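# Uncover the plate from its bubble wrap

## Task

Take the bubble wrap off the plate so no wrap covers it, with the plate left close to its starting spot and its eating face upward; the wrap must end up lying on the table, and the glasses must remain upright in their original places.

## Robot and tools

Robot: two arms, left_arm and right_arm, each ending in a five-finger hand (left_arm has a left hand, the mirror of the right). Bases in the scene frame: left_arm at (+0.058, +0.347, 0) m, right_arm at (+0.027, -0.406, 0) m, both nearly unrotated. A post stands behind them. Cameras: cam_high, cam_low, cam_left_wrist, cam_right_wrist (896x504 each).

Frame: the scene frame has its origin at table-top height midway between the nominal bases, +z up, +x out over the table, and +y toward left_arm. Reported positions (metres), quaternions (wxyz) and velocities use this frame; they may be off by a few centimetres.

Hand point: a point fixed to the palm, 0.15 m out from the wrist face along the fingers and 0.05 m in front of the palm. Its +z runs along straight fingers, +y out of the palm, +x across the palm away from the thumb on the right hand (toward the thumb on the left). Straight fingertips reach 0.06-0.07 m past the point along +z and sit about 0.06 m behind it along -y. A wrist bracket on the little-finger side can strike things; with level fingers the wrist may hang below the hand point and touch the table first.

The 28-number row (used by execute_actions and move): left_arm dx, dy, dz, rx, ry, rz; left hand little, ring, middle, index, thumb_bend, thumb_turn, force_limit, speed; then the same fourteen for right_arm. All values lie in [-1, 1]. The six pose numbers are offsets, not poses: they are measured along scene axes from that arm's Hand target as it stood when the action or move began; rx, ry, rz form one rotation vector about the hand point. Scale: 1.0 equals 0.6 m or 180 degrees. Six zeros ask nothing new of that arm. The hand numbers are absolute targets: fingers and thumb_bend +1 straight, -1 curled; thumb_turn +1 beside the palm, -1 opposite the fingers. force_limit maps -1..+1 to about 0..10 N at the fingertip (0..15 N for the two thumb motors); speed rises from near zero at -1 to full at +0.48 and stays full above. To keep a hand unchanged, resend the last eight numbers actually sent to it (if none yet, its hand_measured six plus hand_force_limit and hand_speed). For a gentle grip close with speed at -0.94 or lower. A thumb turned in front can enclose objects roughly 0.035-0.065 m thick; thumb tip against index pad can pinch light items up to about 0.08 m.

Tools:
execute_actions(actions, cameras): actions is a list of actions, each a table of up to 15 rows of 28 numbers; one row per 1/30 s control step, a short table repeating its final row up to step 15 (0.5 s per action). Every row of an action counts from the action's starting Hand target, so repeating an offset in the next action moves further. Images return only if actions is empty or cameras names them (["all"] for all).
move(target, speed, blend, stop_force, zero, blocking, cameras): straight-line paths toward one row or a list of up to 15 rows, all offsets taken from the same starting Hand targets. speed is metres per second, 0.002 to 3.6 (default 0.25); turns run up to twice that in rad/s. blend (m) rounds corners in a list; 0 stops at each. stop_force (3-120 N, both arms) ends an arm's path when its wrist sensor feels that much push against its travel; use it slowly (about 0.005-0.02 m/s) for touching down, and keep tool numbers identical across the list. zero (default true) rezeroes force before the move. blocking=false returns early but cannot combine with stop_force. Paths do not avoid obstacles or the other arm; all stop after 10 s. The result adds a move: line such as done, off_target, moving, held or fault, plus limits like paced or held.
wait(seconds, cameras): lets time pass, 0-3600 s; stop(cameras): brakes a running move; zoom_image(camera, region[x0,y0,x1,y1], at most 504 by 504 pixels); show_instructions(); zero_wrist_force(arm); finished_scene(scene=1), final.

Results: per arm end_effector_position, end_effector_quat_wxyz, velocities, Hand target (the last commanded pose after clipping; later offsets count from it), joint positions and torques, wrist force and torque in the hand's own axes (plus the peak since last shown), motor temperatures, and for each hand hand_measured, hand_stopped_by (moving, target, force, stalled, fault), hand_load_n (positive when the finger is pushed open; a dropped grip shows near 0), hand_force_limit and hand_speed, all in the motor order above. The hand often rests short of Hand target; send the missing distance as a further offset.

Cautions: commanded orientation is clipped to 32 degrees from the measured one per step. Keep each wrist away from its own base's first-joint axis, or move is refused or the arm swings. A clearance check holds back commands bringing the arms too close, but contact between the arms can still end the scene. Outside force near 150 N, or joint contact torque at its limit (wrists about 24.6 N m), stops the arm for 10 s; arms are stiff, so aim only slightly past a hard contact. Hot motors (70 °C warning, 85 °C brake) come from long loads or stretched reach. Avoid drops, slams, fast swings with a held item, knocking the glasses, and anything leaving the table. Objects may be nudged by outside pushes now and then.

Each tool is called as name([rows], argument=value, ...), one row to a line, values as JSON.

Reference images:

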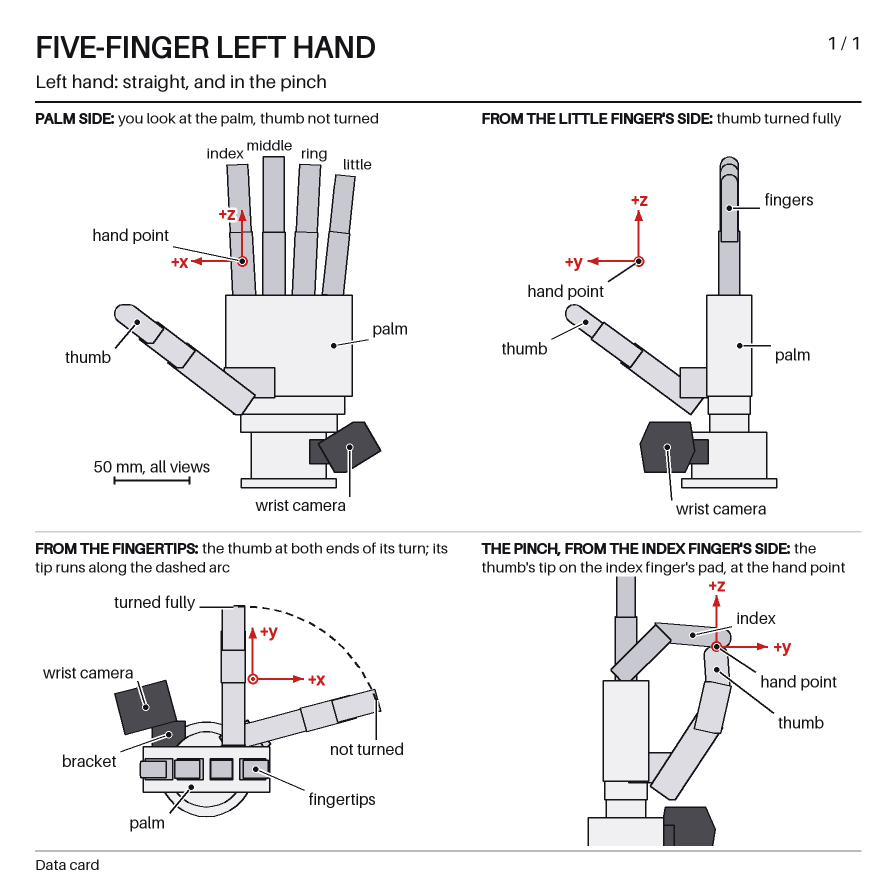

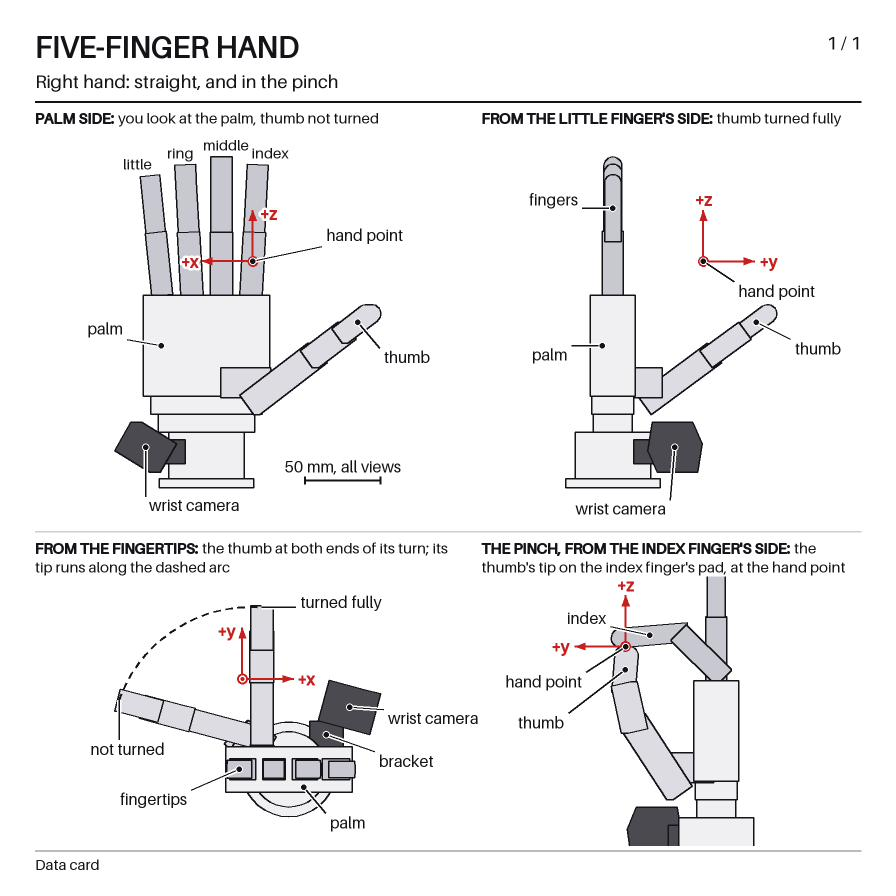

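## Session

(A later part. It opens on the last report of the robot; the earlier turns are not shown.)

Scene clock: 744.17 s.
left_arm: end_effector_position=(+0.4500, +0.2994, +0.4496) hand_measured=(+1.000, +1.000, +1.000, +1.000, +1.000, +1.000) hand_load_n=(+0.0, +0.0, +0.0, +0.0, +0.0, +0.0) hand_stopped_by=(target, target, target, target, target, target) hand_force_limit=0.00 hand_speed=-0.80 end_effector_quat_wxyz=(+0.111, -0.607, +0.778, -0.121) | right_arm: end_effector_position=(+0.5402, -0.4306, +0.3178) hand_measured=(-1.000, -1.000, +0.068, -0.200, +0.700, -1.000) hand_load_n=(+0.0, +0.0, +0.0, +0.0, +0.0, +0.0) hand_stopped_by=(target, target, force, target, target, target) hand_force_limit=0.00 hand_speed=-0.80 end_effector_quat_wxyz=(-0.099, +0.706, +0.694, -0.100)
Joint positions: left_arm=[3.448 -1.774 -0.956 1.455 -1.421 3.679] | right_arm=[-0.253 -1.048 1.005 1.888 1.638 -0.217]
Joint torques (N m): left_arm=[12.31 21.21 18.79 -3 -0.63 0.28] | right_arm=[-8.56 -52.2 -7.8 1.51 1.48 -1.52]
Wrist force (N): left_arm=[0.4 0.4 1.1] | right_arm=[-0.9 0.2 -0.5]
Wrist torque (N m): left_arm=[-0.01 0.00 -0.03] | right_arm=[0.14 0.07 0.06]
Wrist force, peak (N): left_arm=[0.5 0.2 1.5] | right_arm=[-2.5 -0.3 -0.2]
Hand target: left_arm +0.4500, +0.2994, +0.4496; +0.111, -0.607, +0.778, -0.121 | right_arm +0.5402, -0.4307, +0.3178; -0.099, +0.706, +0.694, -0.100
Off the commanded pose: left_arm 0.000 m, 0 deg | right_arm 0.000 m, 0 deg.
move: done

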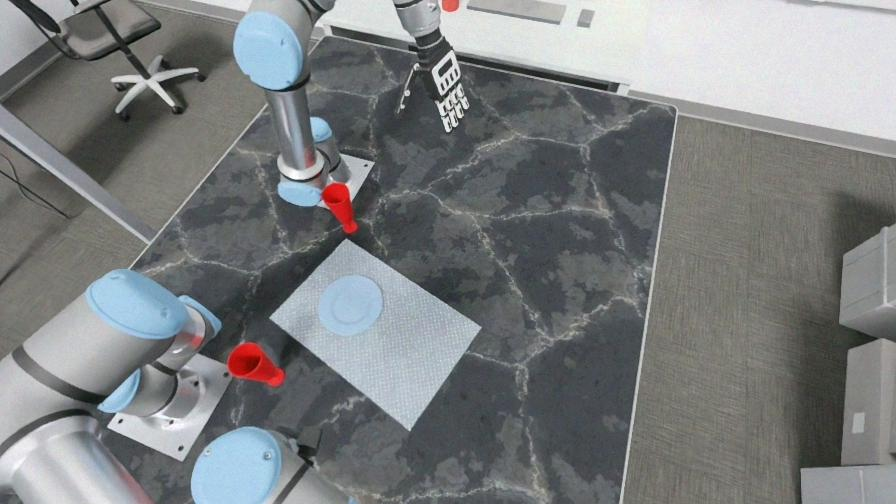

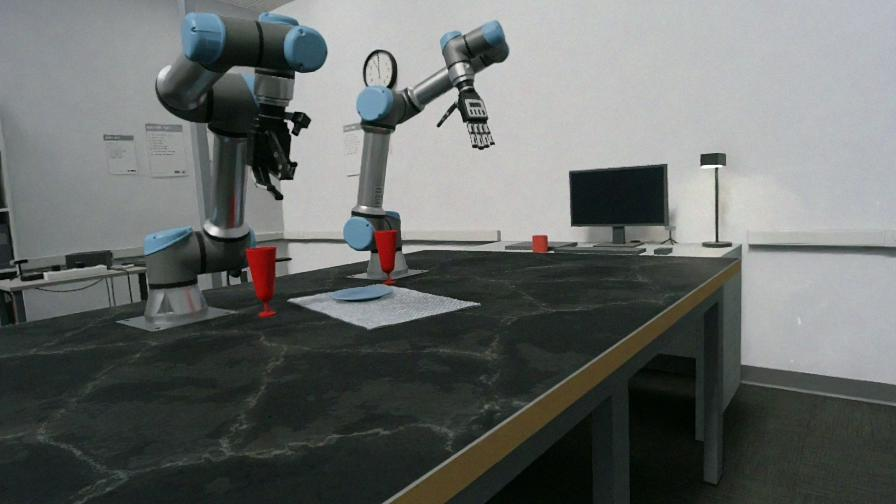

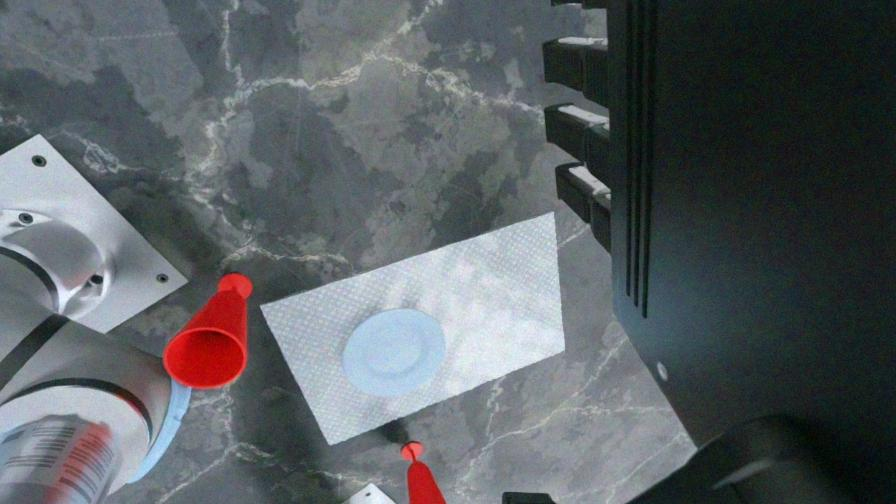

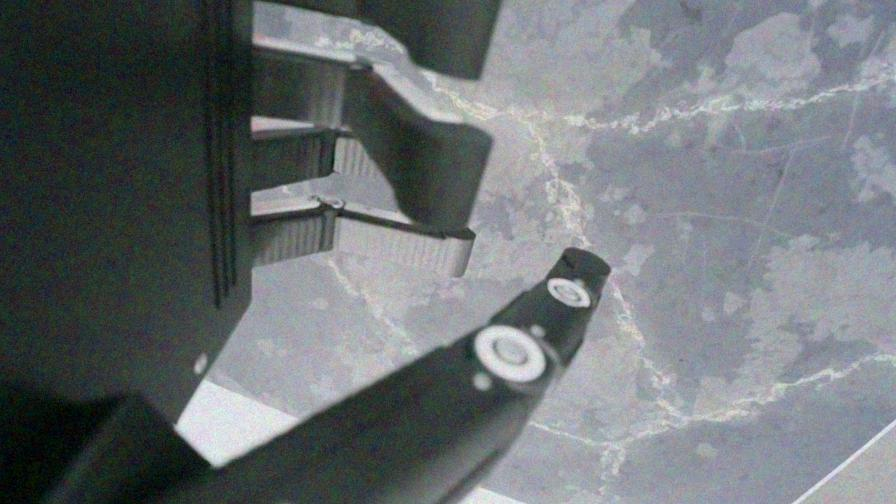

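zoom_image(camera="cam_low", region=[320, 275, 410, 310])

zoom_image(camera="cam_high", region=[305, 265, 395, 345])

Scaled by 5.600 from the camera's image (finer frame: 1280x720).

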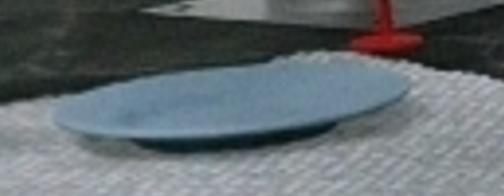

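Scaled by 5.600 from the camera's image (finer frame: 1280x720).

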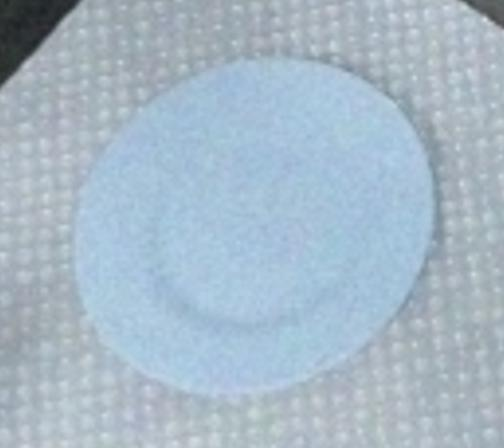

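move([
  [0,0,0,0,0,0,1,1,1,1,1,1,0,-0.8,0.05,0.533,0.0,0,-0.083,0,1,1,1,1,0.7,-1,0.0,-0.3],
  [0,0,0,0,0,0,1,1,1,1,1,1,0,-0.8,0.05,0.533,-0.33,0,-0.083,0,1,1,1,1,0.7,-1,0.0,-0.3],
], cameras=["cam_low","cam_left_wrist","cam_right_wrist","cam_high"], speed=0.2, blend=0.03)

Scene clock: 793.53 s.
left_arm: end_effector_position=(+0.4500, +0.2994, +0.4496) hand_measured=(+1.000, +1.000, +1.000, +1.000, +1.000, +1.000) hand_load_n=(+0.0, +0.0, +0.0, +0.0, +0.0, +0.0) hand_stopped_by=(target, target, target, target, target, target) hand_force_limit=0.00 hand_speed=-0.80 end_effector_quat_wxyz=(+0.111, -0.607, +0.778, -0.121) | right_arm: end_effector_position=(+0.5702, -0.1109, +0.1200) hand_measured=(+1.000, +1.000, +1.000, +1.000, +0.700, -1.000) hand_load_n=(+0.0, +0.0, +0.0, +0.0, +0.0, +0.0) hand_stopped_by=(target, target, target, target, target, target) hand_force_limit=0.00 hand_speed=-0.30 end_effector_quat_wxyz=(-0.007, +0.713, +0.701, -0.008)
Joint positions: left_arm=[3.448 -1.774 -0.956 1.455 -1.421 3.679] | right_arm=[0.351 -0.809 1.069 1.331 1.563 0.378]
Joint torques (N m): left_arm=[11.95 21.69 18.46 -2.95 -0.71 0.21] | right_arm=[-6.86 -45.75 -5.84 1.11 -1.29 -1.45]
Wrist force (N): left_arm=[0.5 0.2 1.4] | right_arm=[-1.1 -0.1 -0.3]
Wrist torque (N m): left_arm=[-0.05 -0.02 -0.02] | right_arm=[0.02 0.10 0.00]
Wrist force, peak (N): left_arm=[0.6 0.7 1.5] | right_arm=[-2.5 -0.3 -0.4]
Hand target: left_arm +0.4500, +0.2994, +0.4496; +0.111, -0.607, +0.778, -0.121 | right_arm +0.5702, -0.1109, +0.1198; -0.007, +0.713, +0.701, -0.008
Off the commanded pose: left_arm 0.000 m, 0 deg | right_arm 0.000 m, 0 deg.
move: done

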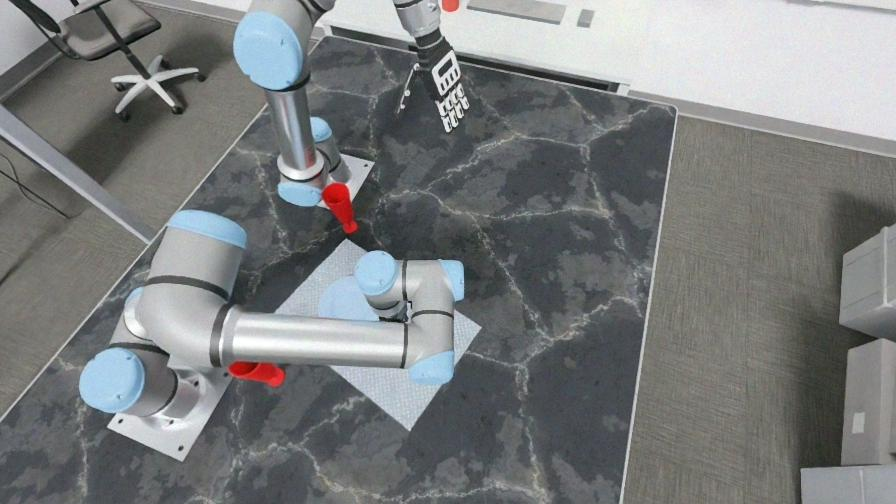

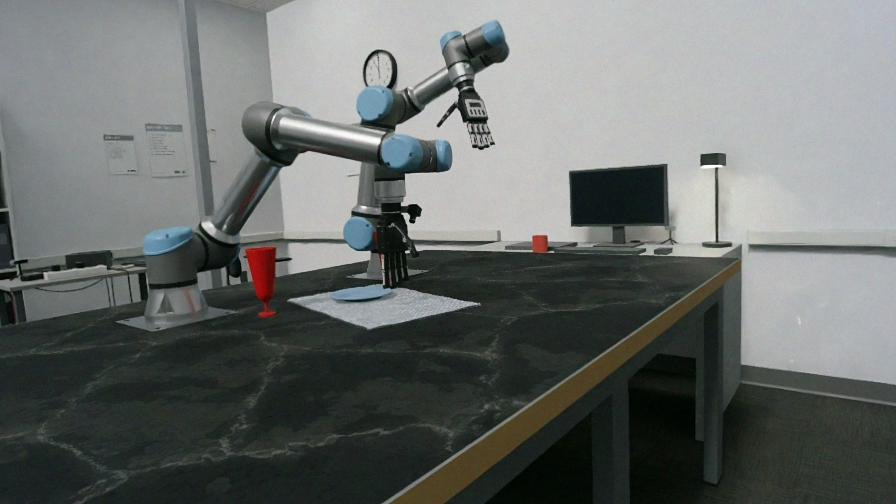

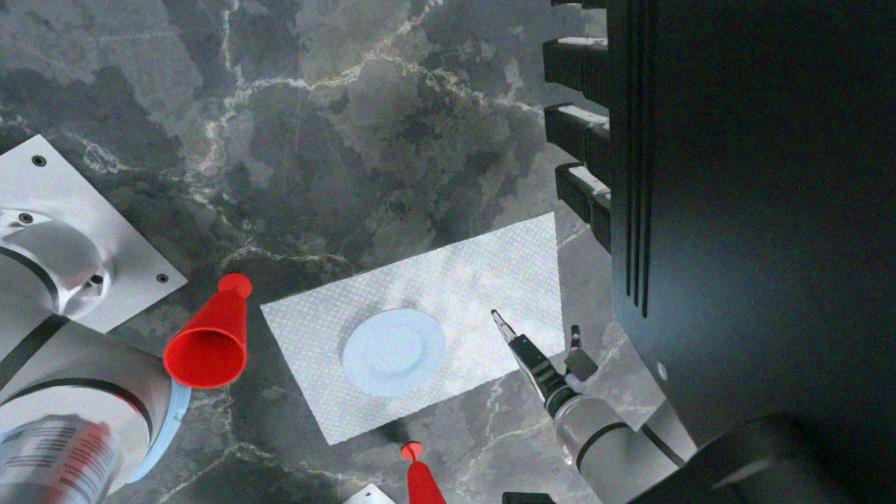

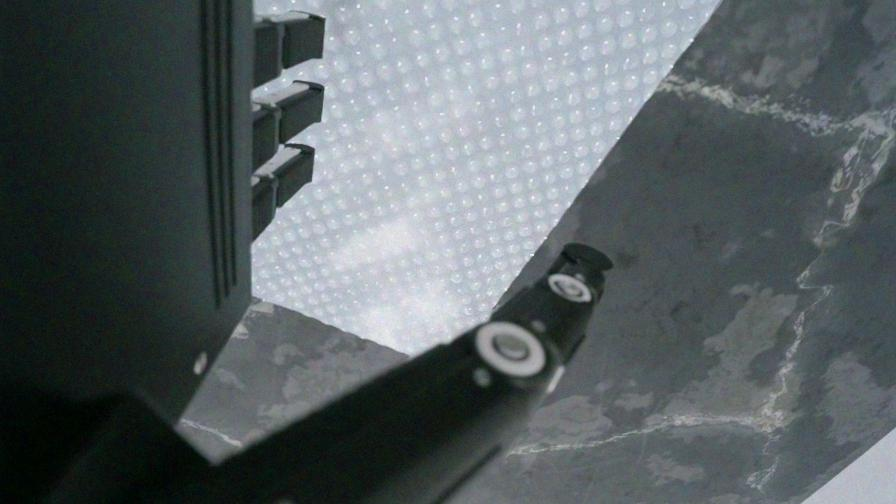

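move(target=[0,0,0,0,0,0,1,1,1,1,1,1,0,-0.8,-0.05,0.0,-0.06,0,0,0,1,1,1,1,0.7,-1,0.0,-0.3], cameras=["cam_low","cam_left_wrist","cam_right_wrist","cam_high"], speed=0.1)

zoom_image(camera="cam_left_wrist", region=[320, 250, 600, 450])

zoom_image(camera="cam_low", region=[280, 220, 500, 340])

Scene clock: 819.63 s.
left_arm: end_effector_position=(+0.4500, +0.2994, +0.4496) hand_measured=(+1.000, +1.000, +1.000, +1.000, +1.000, +1.000) hand_load_n=(+0.0, +0.0, +0.0, +0.0, +0.0, +0.0) hand_stopped_by=(target, target, target, target, target, target) hand_force_limit=0.00 hand_speed=-0.80 end_effector_quat_wxyz=(+0.111, -0.607, +0.778, -0.121) | right_arm: end_effector_position=(+0.5403, -0.1109, +0.0839) hand_measured=(+1.000, +1.000, +1.000, +1.000, +0.700, -1.000) hand_load_n=(+0.0, +0.0, +0.0, +0.0, +0.0, +0.0) hand_stopped_by=(target, target, target, target, target, target) hand_force_limit=0.00 hand_speed=-0.30 end_effector_quat_wxyz=(-0.007, +0.713, +0.701, -0.008)
Joint positions: left_arm=[3.448 -1.774 -0.956 1.455 -1.421 3.679] | right_arm=[0.37 -0.842 1.224 1.209 1.563 0.397]
Joint torques (N m): left_arm=[12.1 21.29 18.79 -2.94 -0.79 0.05] | right_arm=[7.74 -57.87 -7 0.82 -1.37 1.79]
Wrist force (N): left_arm=[0.4 0.2 1.2] | right_arm=[-1.0 0.1 -0.5]
Wrist torque (N m): left_arm=[-0.04 0.00 -0.03] | right_arm=[0.05 0.08 -0.16]
Wrist force, peak (N): left_arm=[0.3 0.3 1.6] | right_arm=[-1.5 0.2 -0.7]
Hand target: left_arm +0.4500, +0.2994, +0.4496; +0.111, -0.607, +0.778, -0.121 | right_arm +0.5402, -0.1109, +0.0838; -0.007, +0.713, +0.701, -0.008
Off the commanded pose: left_arm 0.000 m, 0 deg | right_arm 0.000 m, 0 deg.
move: done

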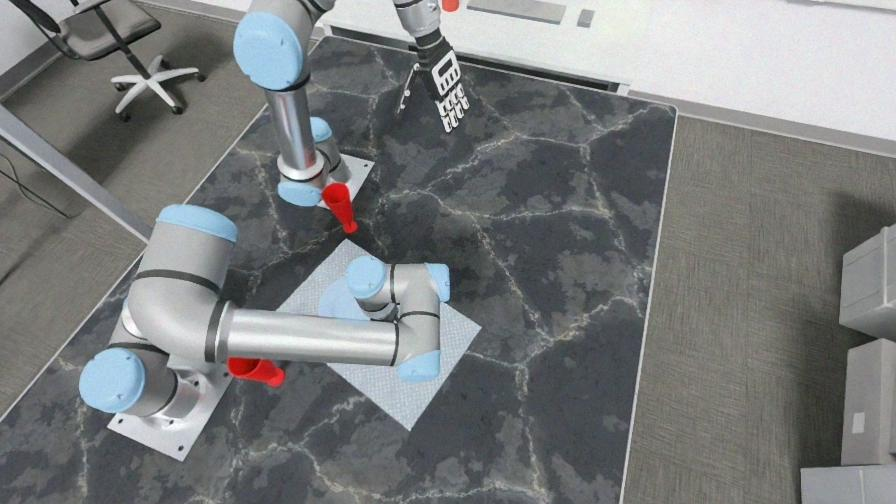

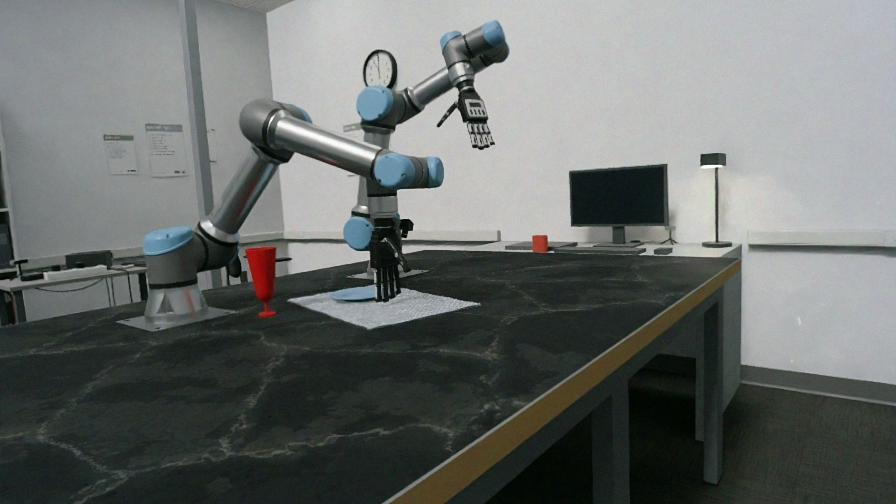

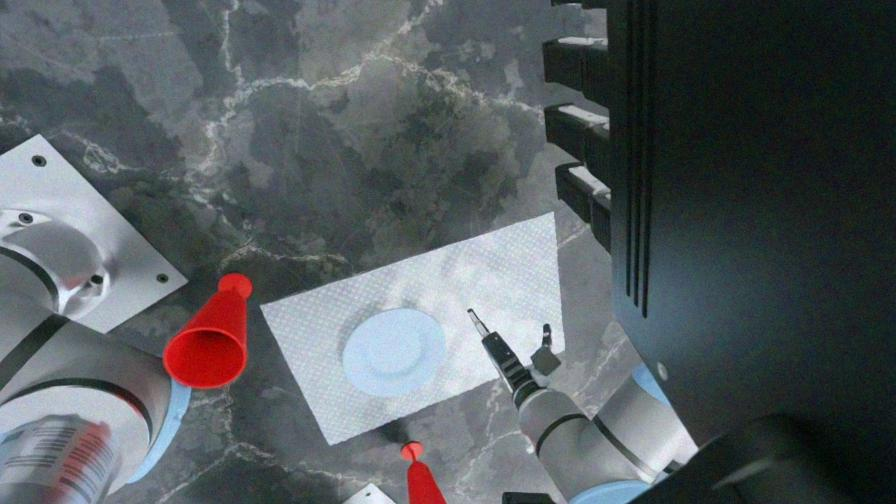

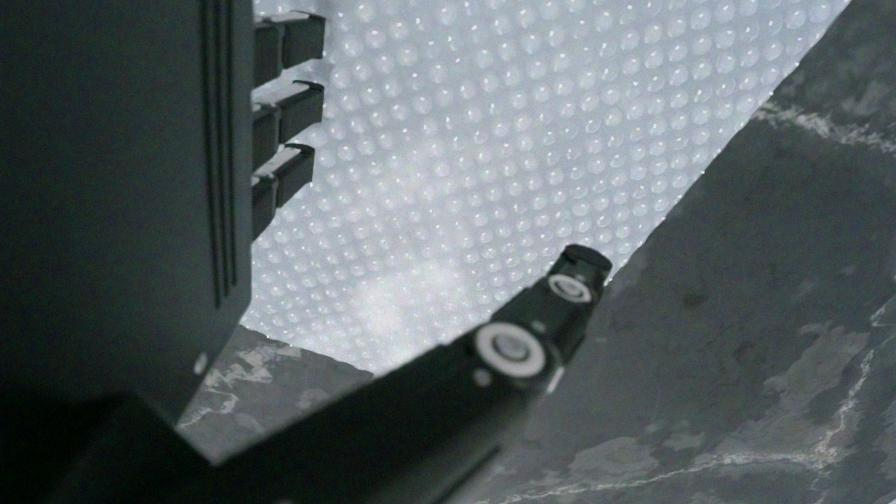

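Scaled by 1.800 from the camera's image (finer frame: 1280x720).

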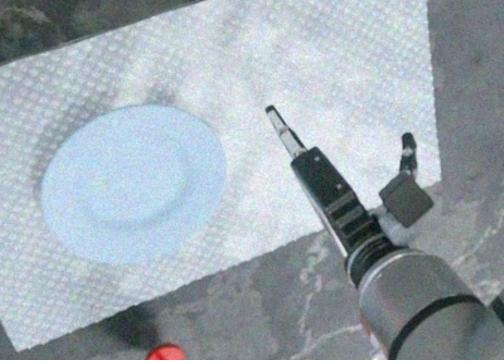

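Scaled by 2.291 from the camera's image (finer frame: 1280x720).

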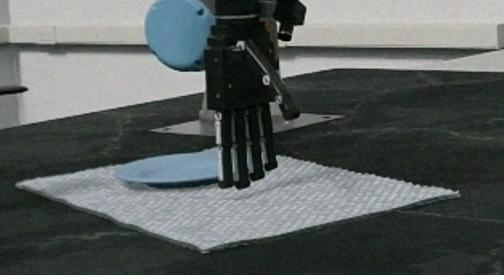

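move([
  [0,0,0,0,0,0,1,1,1,1,1,1,0,-0.8,0,0.083,0.0,0,0,0,1,1,1,1,0.7,-1,0.0,-0.3],
  [0,0,0,0,0,0,1,1,1,1,1,1,0,-0.8,-0.09,0.083,0.0,0,0,0,1,1,1,1,0.7,-1,0.0,-0.3],
], cameras=["cam_low","cam_left_wrist"], speed=0.05, stop_force=10)

zoom_image(camera="cam_left_wrist", region=[320, 250, 600, 450])

zoom_image(camera="cam_low", region=[280, 220, 500, 340])

Scene clock: 865.57 s.
left_arm: end_effector_position=(+0.4500, +0.2994, +0.4496) hand_measured=(+1.000, +1.000, +1.000, +1.000, +1.000, +1.000) hand_load_n=(+0.0, +0.0, +0.0, +0.0, +0.0, +0.0) hand_stopped_by=(target, target, target, target, target, target) hand_force_limit=0.00 hand_speed=-0.80 end_effector_quat_wxyz=(+0.111, -0.607, +0.778, -0.121) | right_arm: end_effector_position=(+0.4862, -0.0611, +0.0838) hand_measured=(+1.000, +1.000, +1.000, +1.000, +0.700, -1.000) hand_load_n=(+0.0, +0.0, -1.5, +0.0, +0.0, +0.0) hand_stopped_by=(target, target, target, target, target, target) hand_force_limit=0.00 hand_speed=-0.30 end_effector_quat_wxyz=(-0.007, +0.713, +0.701, -0.008)
Joint positions: left_arm=[3.448 -1.774 -0.956 1.455 -1.421 3.679] | right_arm=[0.496 -0.867 1.267 1.189 1.561 0.523]
Joint torques (N m): left_arm=[11.86 21.87 17.88 -2.93 -0.95 0] | right_arm=[7.53 -57.54 -5.78 1.24 -1.5 1.92]
Wrist force (N): left_arm=[0.5 0.5 1.2] | right_arm=[-1.1 1.6 -0.7]
Wrist torque (N m): left_arm=[0.00 -0.01 -0.03] | right_arm=[0.14 0.09 -0.12]
Wrist force, peak (N): left_arm=[0.7 0.3 1.5] | right_arm=[-1.2 1.9 -0.5]
Hand target: left_arm +0.4500, +0.2994, +0.4496; +0.111, -0.607, +0.778, -0.121 | right_arm +0.4862, -0.0611, +0.0838; -0.007, +0.713, +0.701, -0.008
Off the commanded pose: left_arm 0.000 m, 0 deg | right_arm 0.000 m, 0 deg.
move: done

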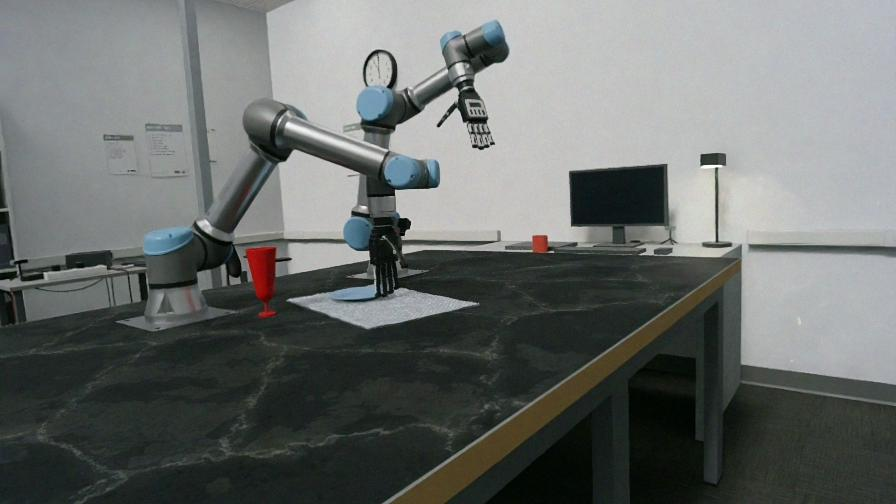

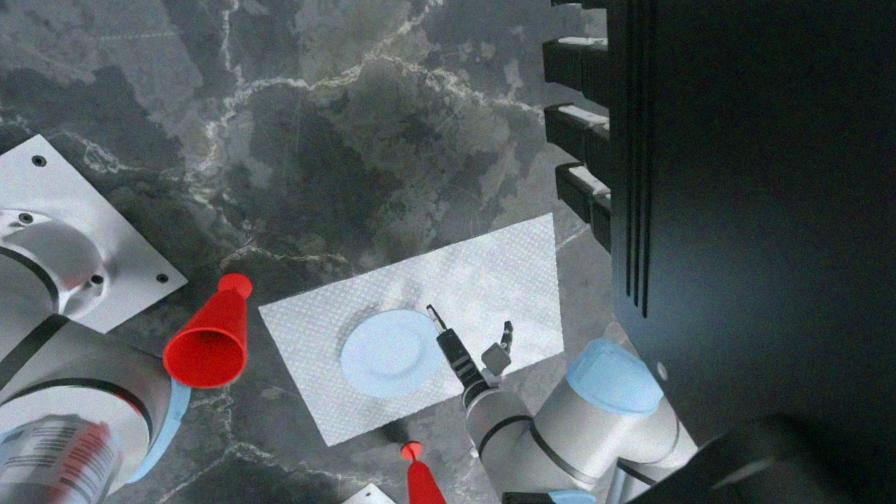

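Scaled by 1.800 from the camera's image (finer frame: 1280x720).

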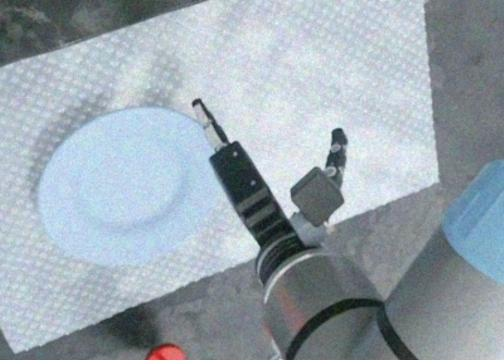

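Scaled by 2.291 from the camera's image (finer frame: 1280x720).

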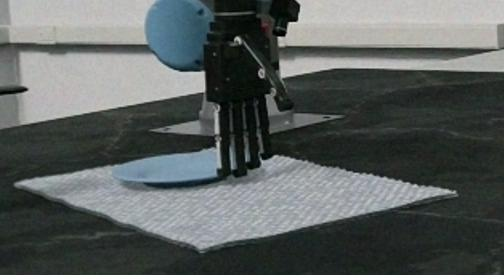

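move([
  [0,0,0,0,0,0,1,1,1,1,1,1,0,-0.8,-0.08,0.0,0.0,0,0,0,1,1,1,1,0.7,-1,0.0,-0.3],
], cameras=["cam_low","cam_left_wrist"], speed=0.03, stop_force=12)

zoom_image(camera="cam_left_wrist", region=[240, 250, 520, 450])

zoom_image(camera="cam_low", region=[280, 220, 500, 340])

Scene clock: 883.30 s.
left_arm: end_effector_position=(+0.4500, +0.2994, +0.4496) hand_measured=(+1.000, +1.000, +1.000, +1.000, +1.000, +1.000) hand_load_n=(+0.0, +0.0, +0.0, +0.0, +0.0, +0.0) hand_stopped_by=(target, target, target, target, target, target) hand_force_limit=0.00 hand_speed=-0.80 end_effector_quat_wxyz=(+0.111, -0.607, +0.778, -0.121) | right_arm: end_effector_position=(+0.4382, -0.0611, +0.0838) hand_measured=(+1.000, +1.000, +1.000, +1.000, +0.700, -1.000) hand_load_n=(+0.0, +0.0, -1.5, +0.0, +0.0, +0.0) hand_stopped_by=(target, target, target, target, target, target) hand_force_limit=0.00 hand_speed=-0.30 end_effector_quat_wxyz=(-0.007, +0.713, +0.701, -0.008)
Joint positions: left_arm=[3.448 -1.774 -0.956 1.455 -1.421 3.679] | right_arm=[0.543 -0.944 1.402 1.131 1.56 0.57]
Joint torques (N m): left_arm=[11.6 21.63 18.28 -2.92 -1.01 -0.15] | right_arm=[8.71 -52.95 -4.41 1.12 -1.62 1.94]
Wrist force (N): left_arm=[0.4 0.4 1.4] | right_arm=[-1.1 1.6 -0.6]
Wrist torque (N m): left_arm=[-0.02 0.00 -0.03] | right_arm=[0.14 0.10 -0.13]
Wrist force, peak (N): left_arm=[0.4 0.6 1.5] | right_arm=[-1.1 2.0 -0.9]
Hand target: left_arm +0.4500, +0.2994, +0.4496; +0.111, -0.607, +0.778, -0.121 | right_arm +0.4382, -0.0611, +0.0838; -0.007, +0.713, +0.701, -0.008
Off the commanded pose: left_arm 0.000 m, 0 deg | right_arm 0.000 m, 0 deg.
move: done

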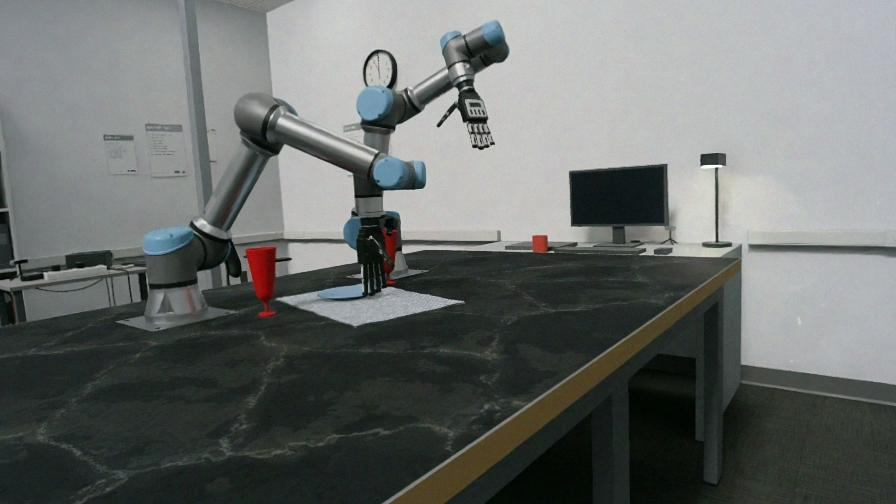

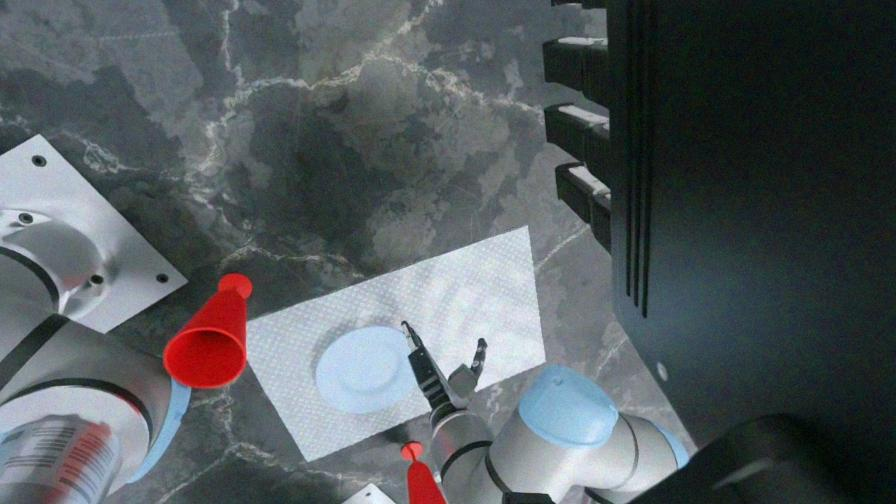

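Scaled by 1.800 from the camera's image (finer frame: 1280x720).

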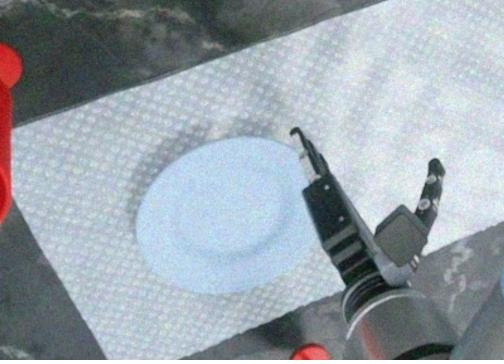

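Scaled by 2.291 from the camera's image (finer frame: 1280x720).

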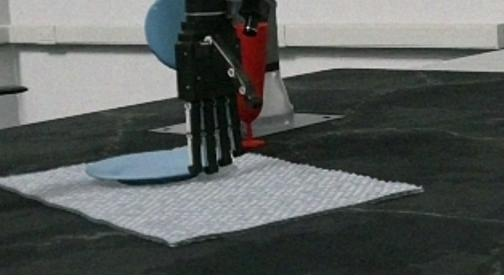

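move([
  [0,0,0,0,0,0,1,1,1,1,1,1,0,-0.8,0.05,0.0,0.0,0,0,0,1,1,1,1,0.7,-1,0.0,-0.3],
  [0,0,0,0,0,0,1,1,1,1,1,1,0,-0.8,0.1,0.0,0.25,0,0,0,1,1,1,1,0.7,-1,0.0,-0.3],
  [0,0,0,0,0,0,1,1,1,1,1,1,0,-0.8,0.17,-0.5,0.35,0,0,0,1,1,1,1,0.7,-1,0.0,-0.3],
], cameras=["all"], speed=[0.05,0.15,0.25], blend=[0.01,0.04,0])

zoom_image(camera="cam_high", region=[210, 190, 480, 440])

Scene clock: 896.97 s.
left_arm: end_effector_position=(+0.4500, +0.2994, +0.4496) hand_measured=(+1.000, +1.000, +1.000, +1.000, +1.000, +1.000) hand_load_n=(+0.0, +0.0, +0.0, +0.0, +0.0, +0.0) hand_stopped_by=(target, target, target, target, target, target) hand_force_limit=0.00 hand_speed=-0.80 end_effector_quat_wxyz=(+0.111, -0.607, +0.778, -0.121) | right_arm: end_effector_position=(+0.5402, -0.3610, +0.2938) hand_measured=(+1.000, +1.000, +1.000, +1.000, +0.700, -1.000) hand_load_n=(+0.0, +0.0, +0.0, +0.0, +0.0, +0.0) hand_stopped_by=(target, target, target, target, target, target) hand_force_limit=0.00 hand_speed=-0.30 end_effector_quat_wxyz=(-0.007, +0.713, +0.701, -0.008) end_effector_velocity=(+0.001, -0.003, +0.001) end_effector_angular_velocity=(-0.001, -0.002, -0.002)
Joint positions: left_arm=[3.448 -1.774 -0.956 1.455 -1.421 3.679] | right_arm=[-0.135 -1.202 1.242 1.552 1.574 -0.108]
Joint velocities: left_arm=[within noise] | right_arm=[-0.005 0 -0.002 0 0.001 -0.003]
Joint torques (N m): left_arm=[11.99 21.48 17.88 -2.89 -0.91 -0.26] | right_arm=[-5.61 -31.5 -35.56 3.49 -1.4 -1.83]
Wrist force (N): left_arm=[0.5 0.3 1.3] | right_arm=[-1.0 0.1 -0.5]
Wrist torque (N m): left_arm=[-0.03 -0.02 -0.02] | right_arm=[0.07 0.06 0.02]
Wrist force, peak (N): left_arm=[0.6 0.5 1.5] | right_arm=[-2.4 -0.1 -0.6]
Hand target: left_arm +0.4500, +0.2994, +0.4496; +0.111, -0.607, +0.778, -0.121 | right_arm +0.5402, -0.3611, +0.2938; -0.007, +0.713, +0.701, -0.008
Off the commanded pose: left_arm 0.000 m, 0 deg | right_arm 0.000 m, 0 deg.
move: done

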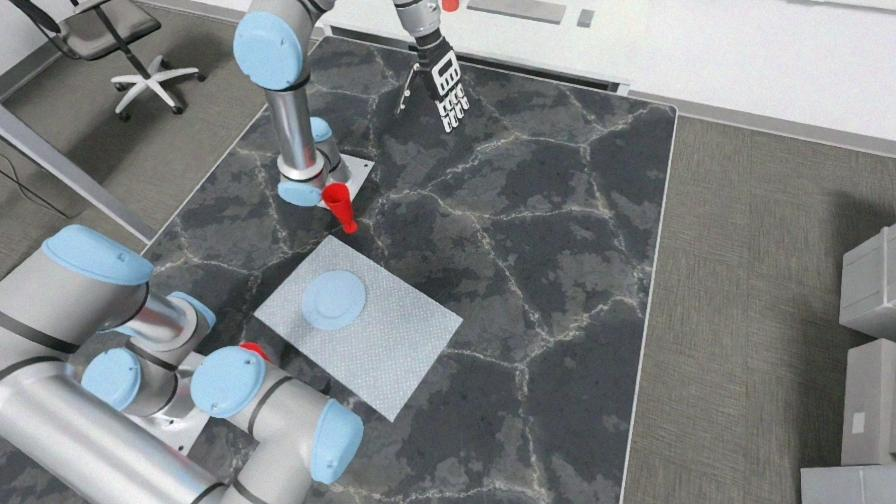

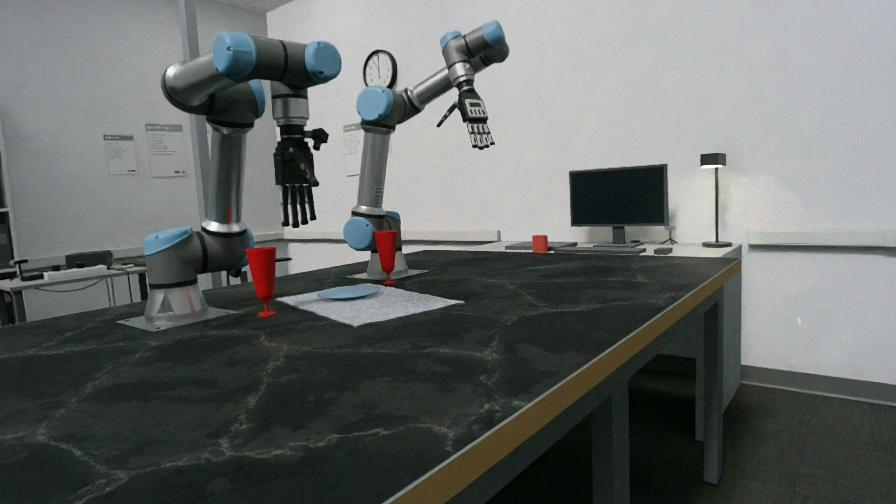

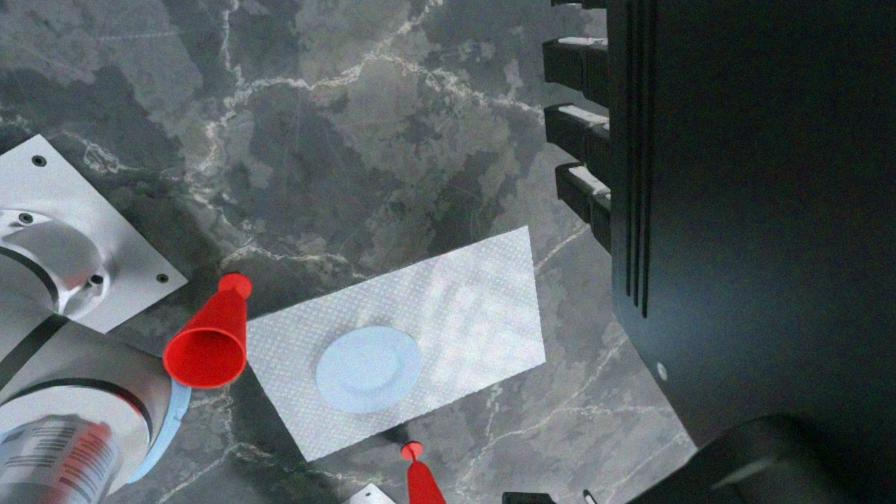

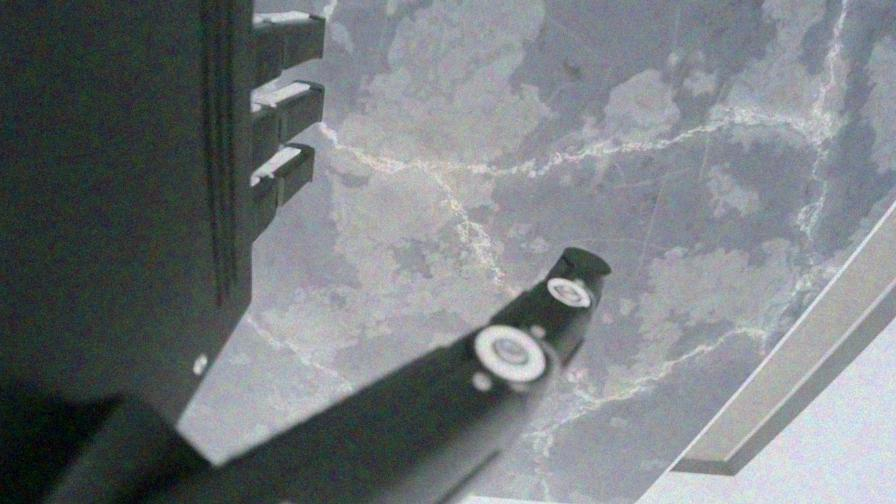

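Scaled by 1.867 from the camera's image (finer frame: 1280x720).

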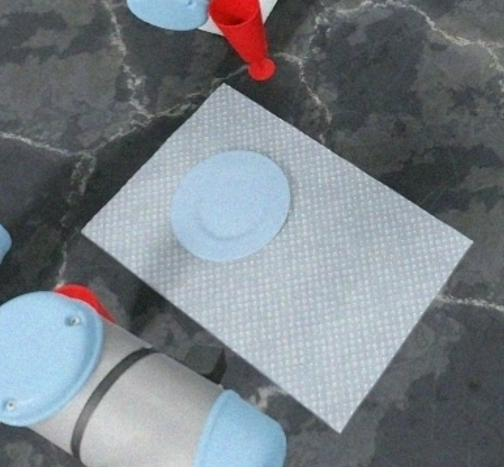

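The plate is uncovered and eating side up, about where it lay. Both glasses are standing, and the wrap is flat on the table.

finished_scene()

The scene is finished: the task was done.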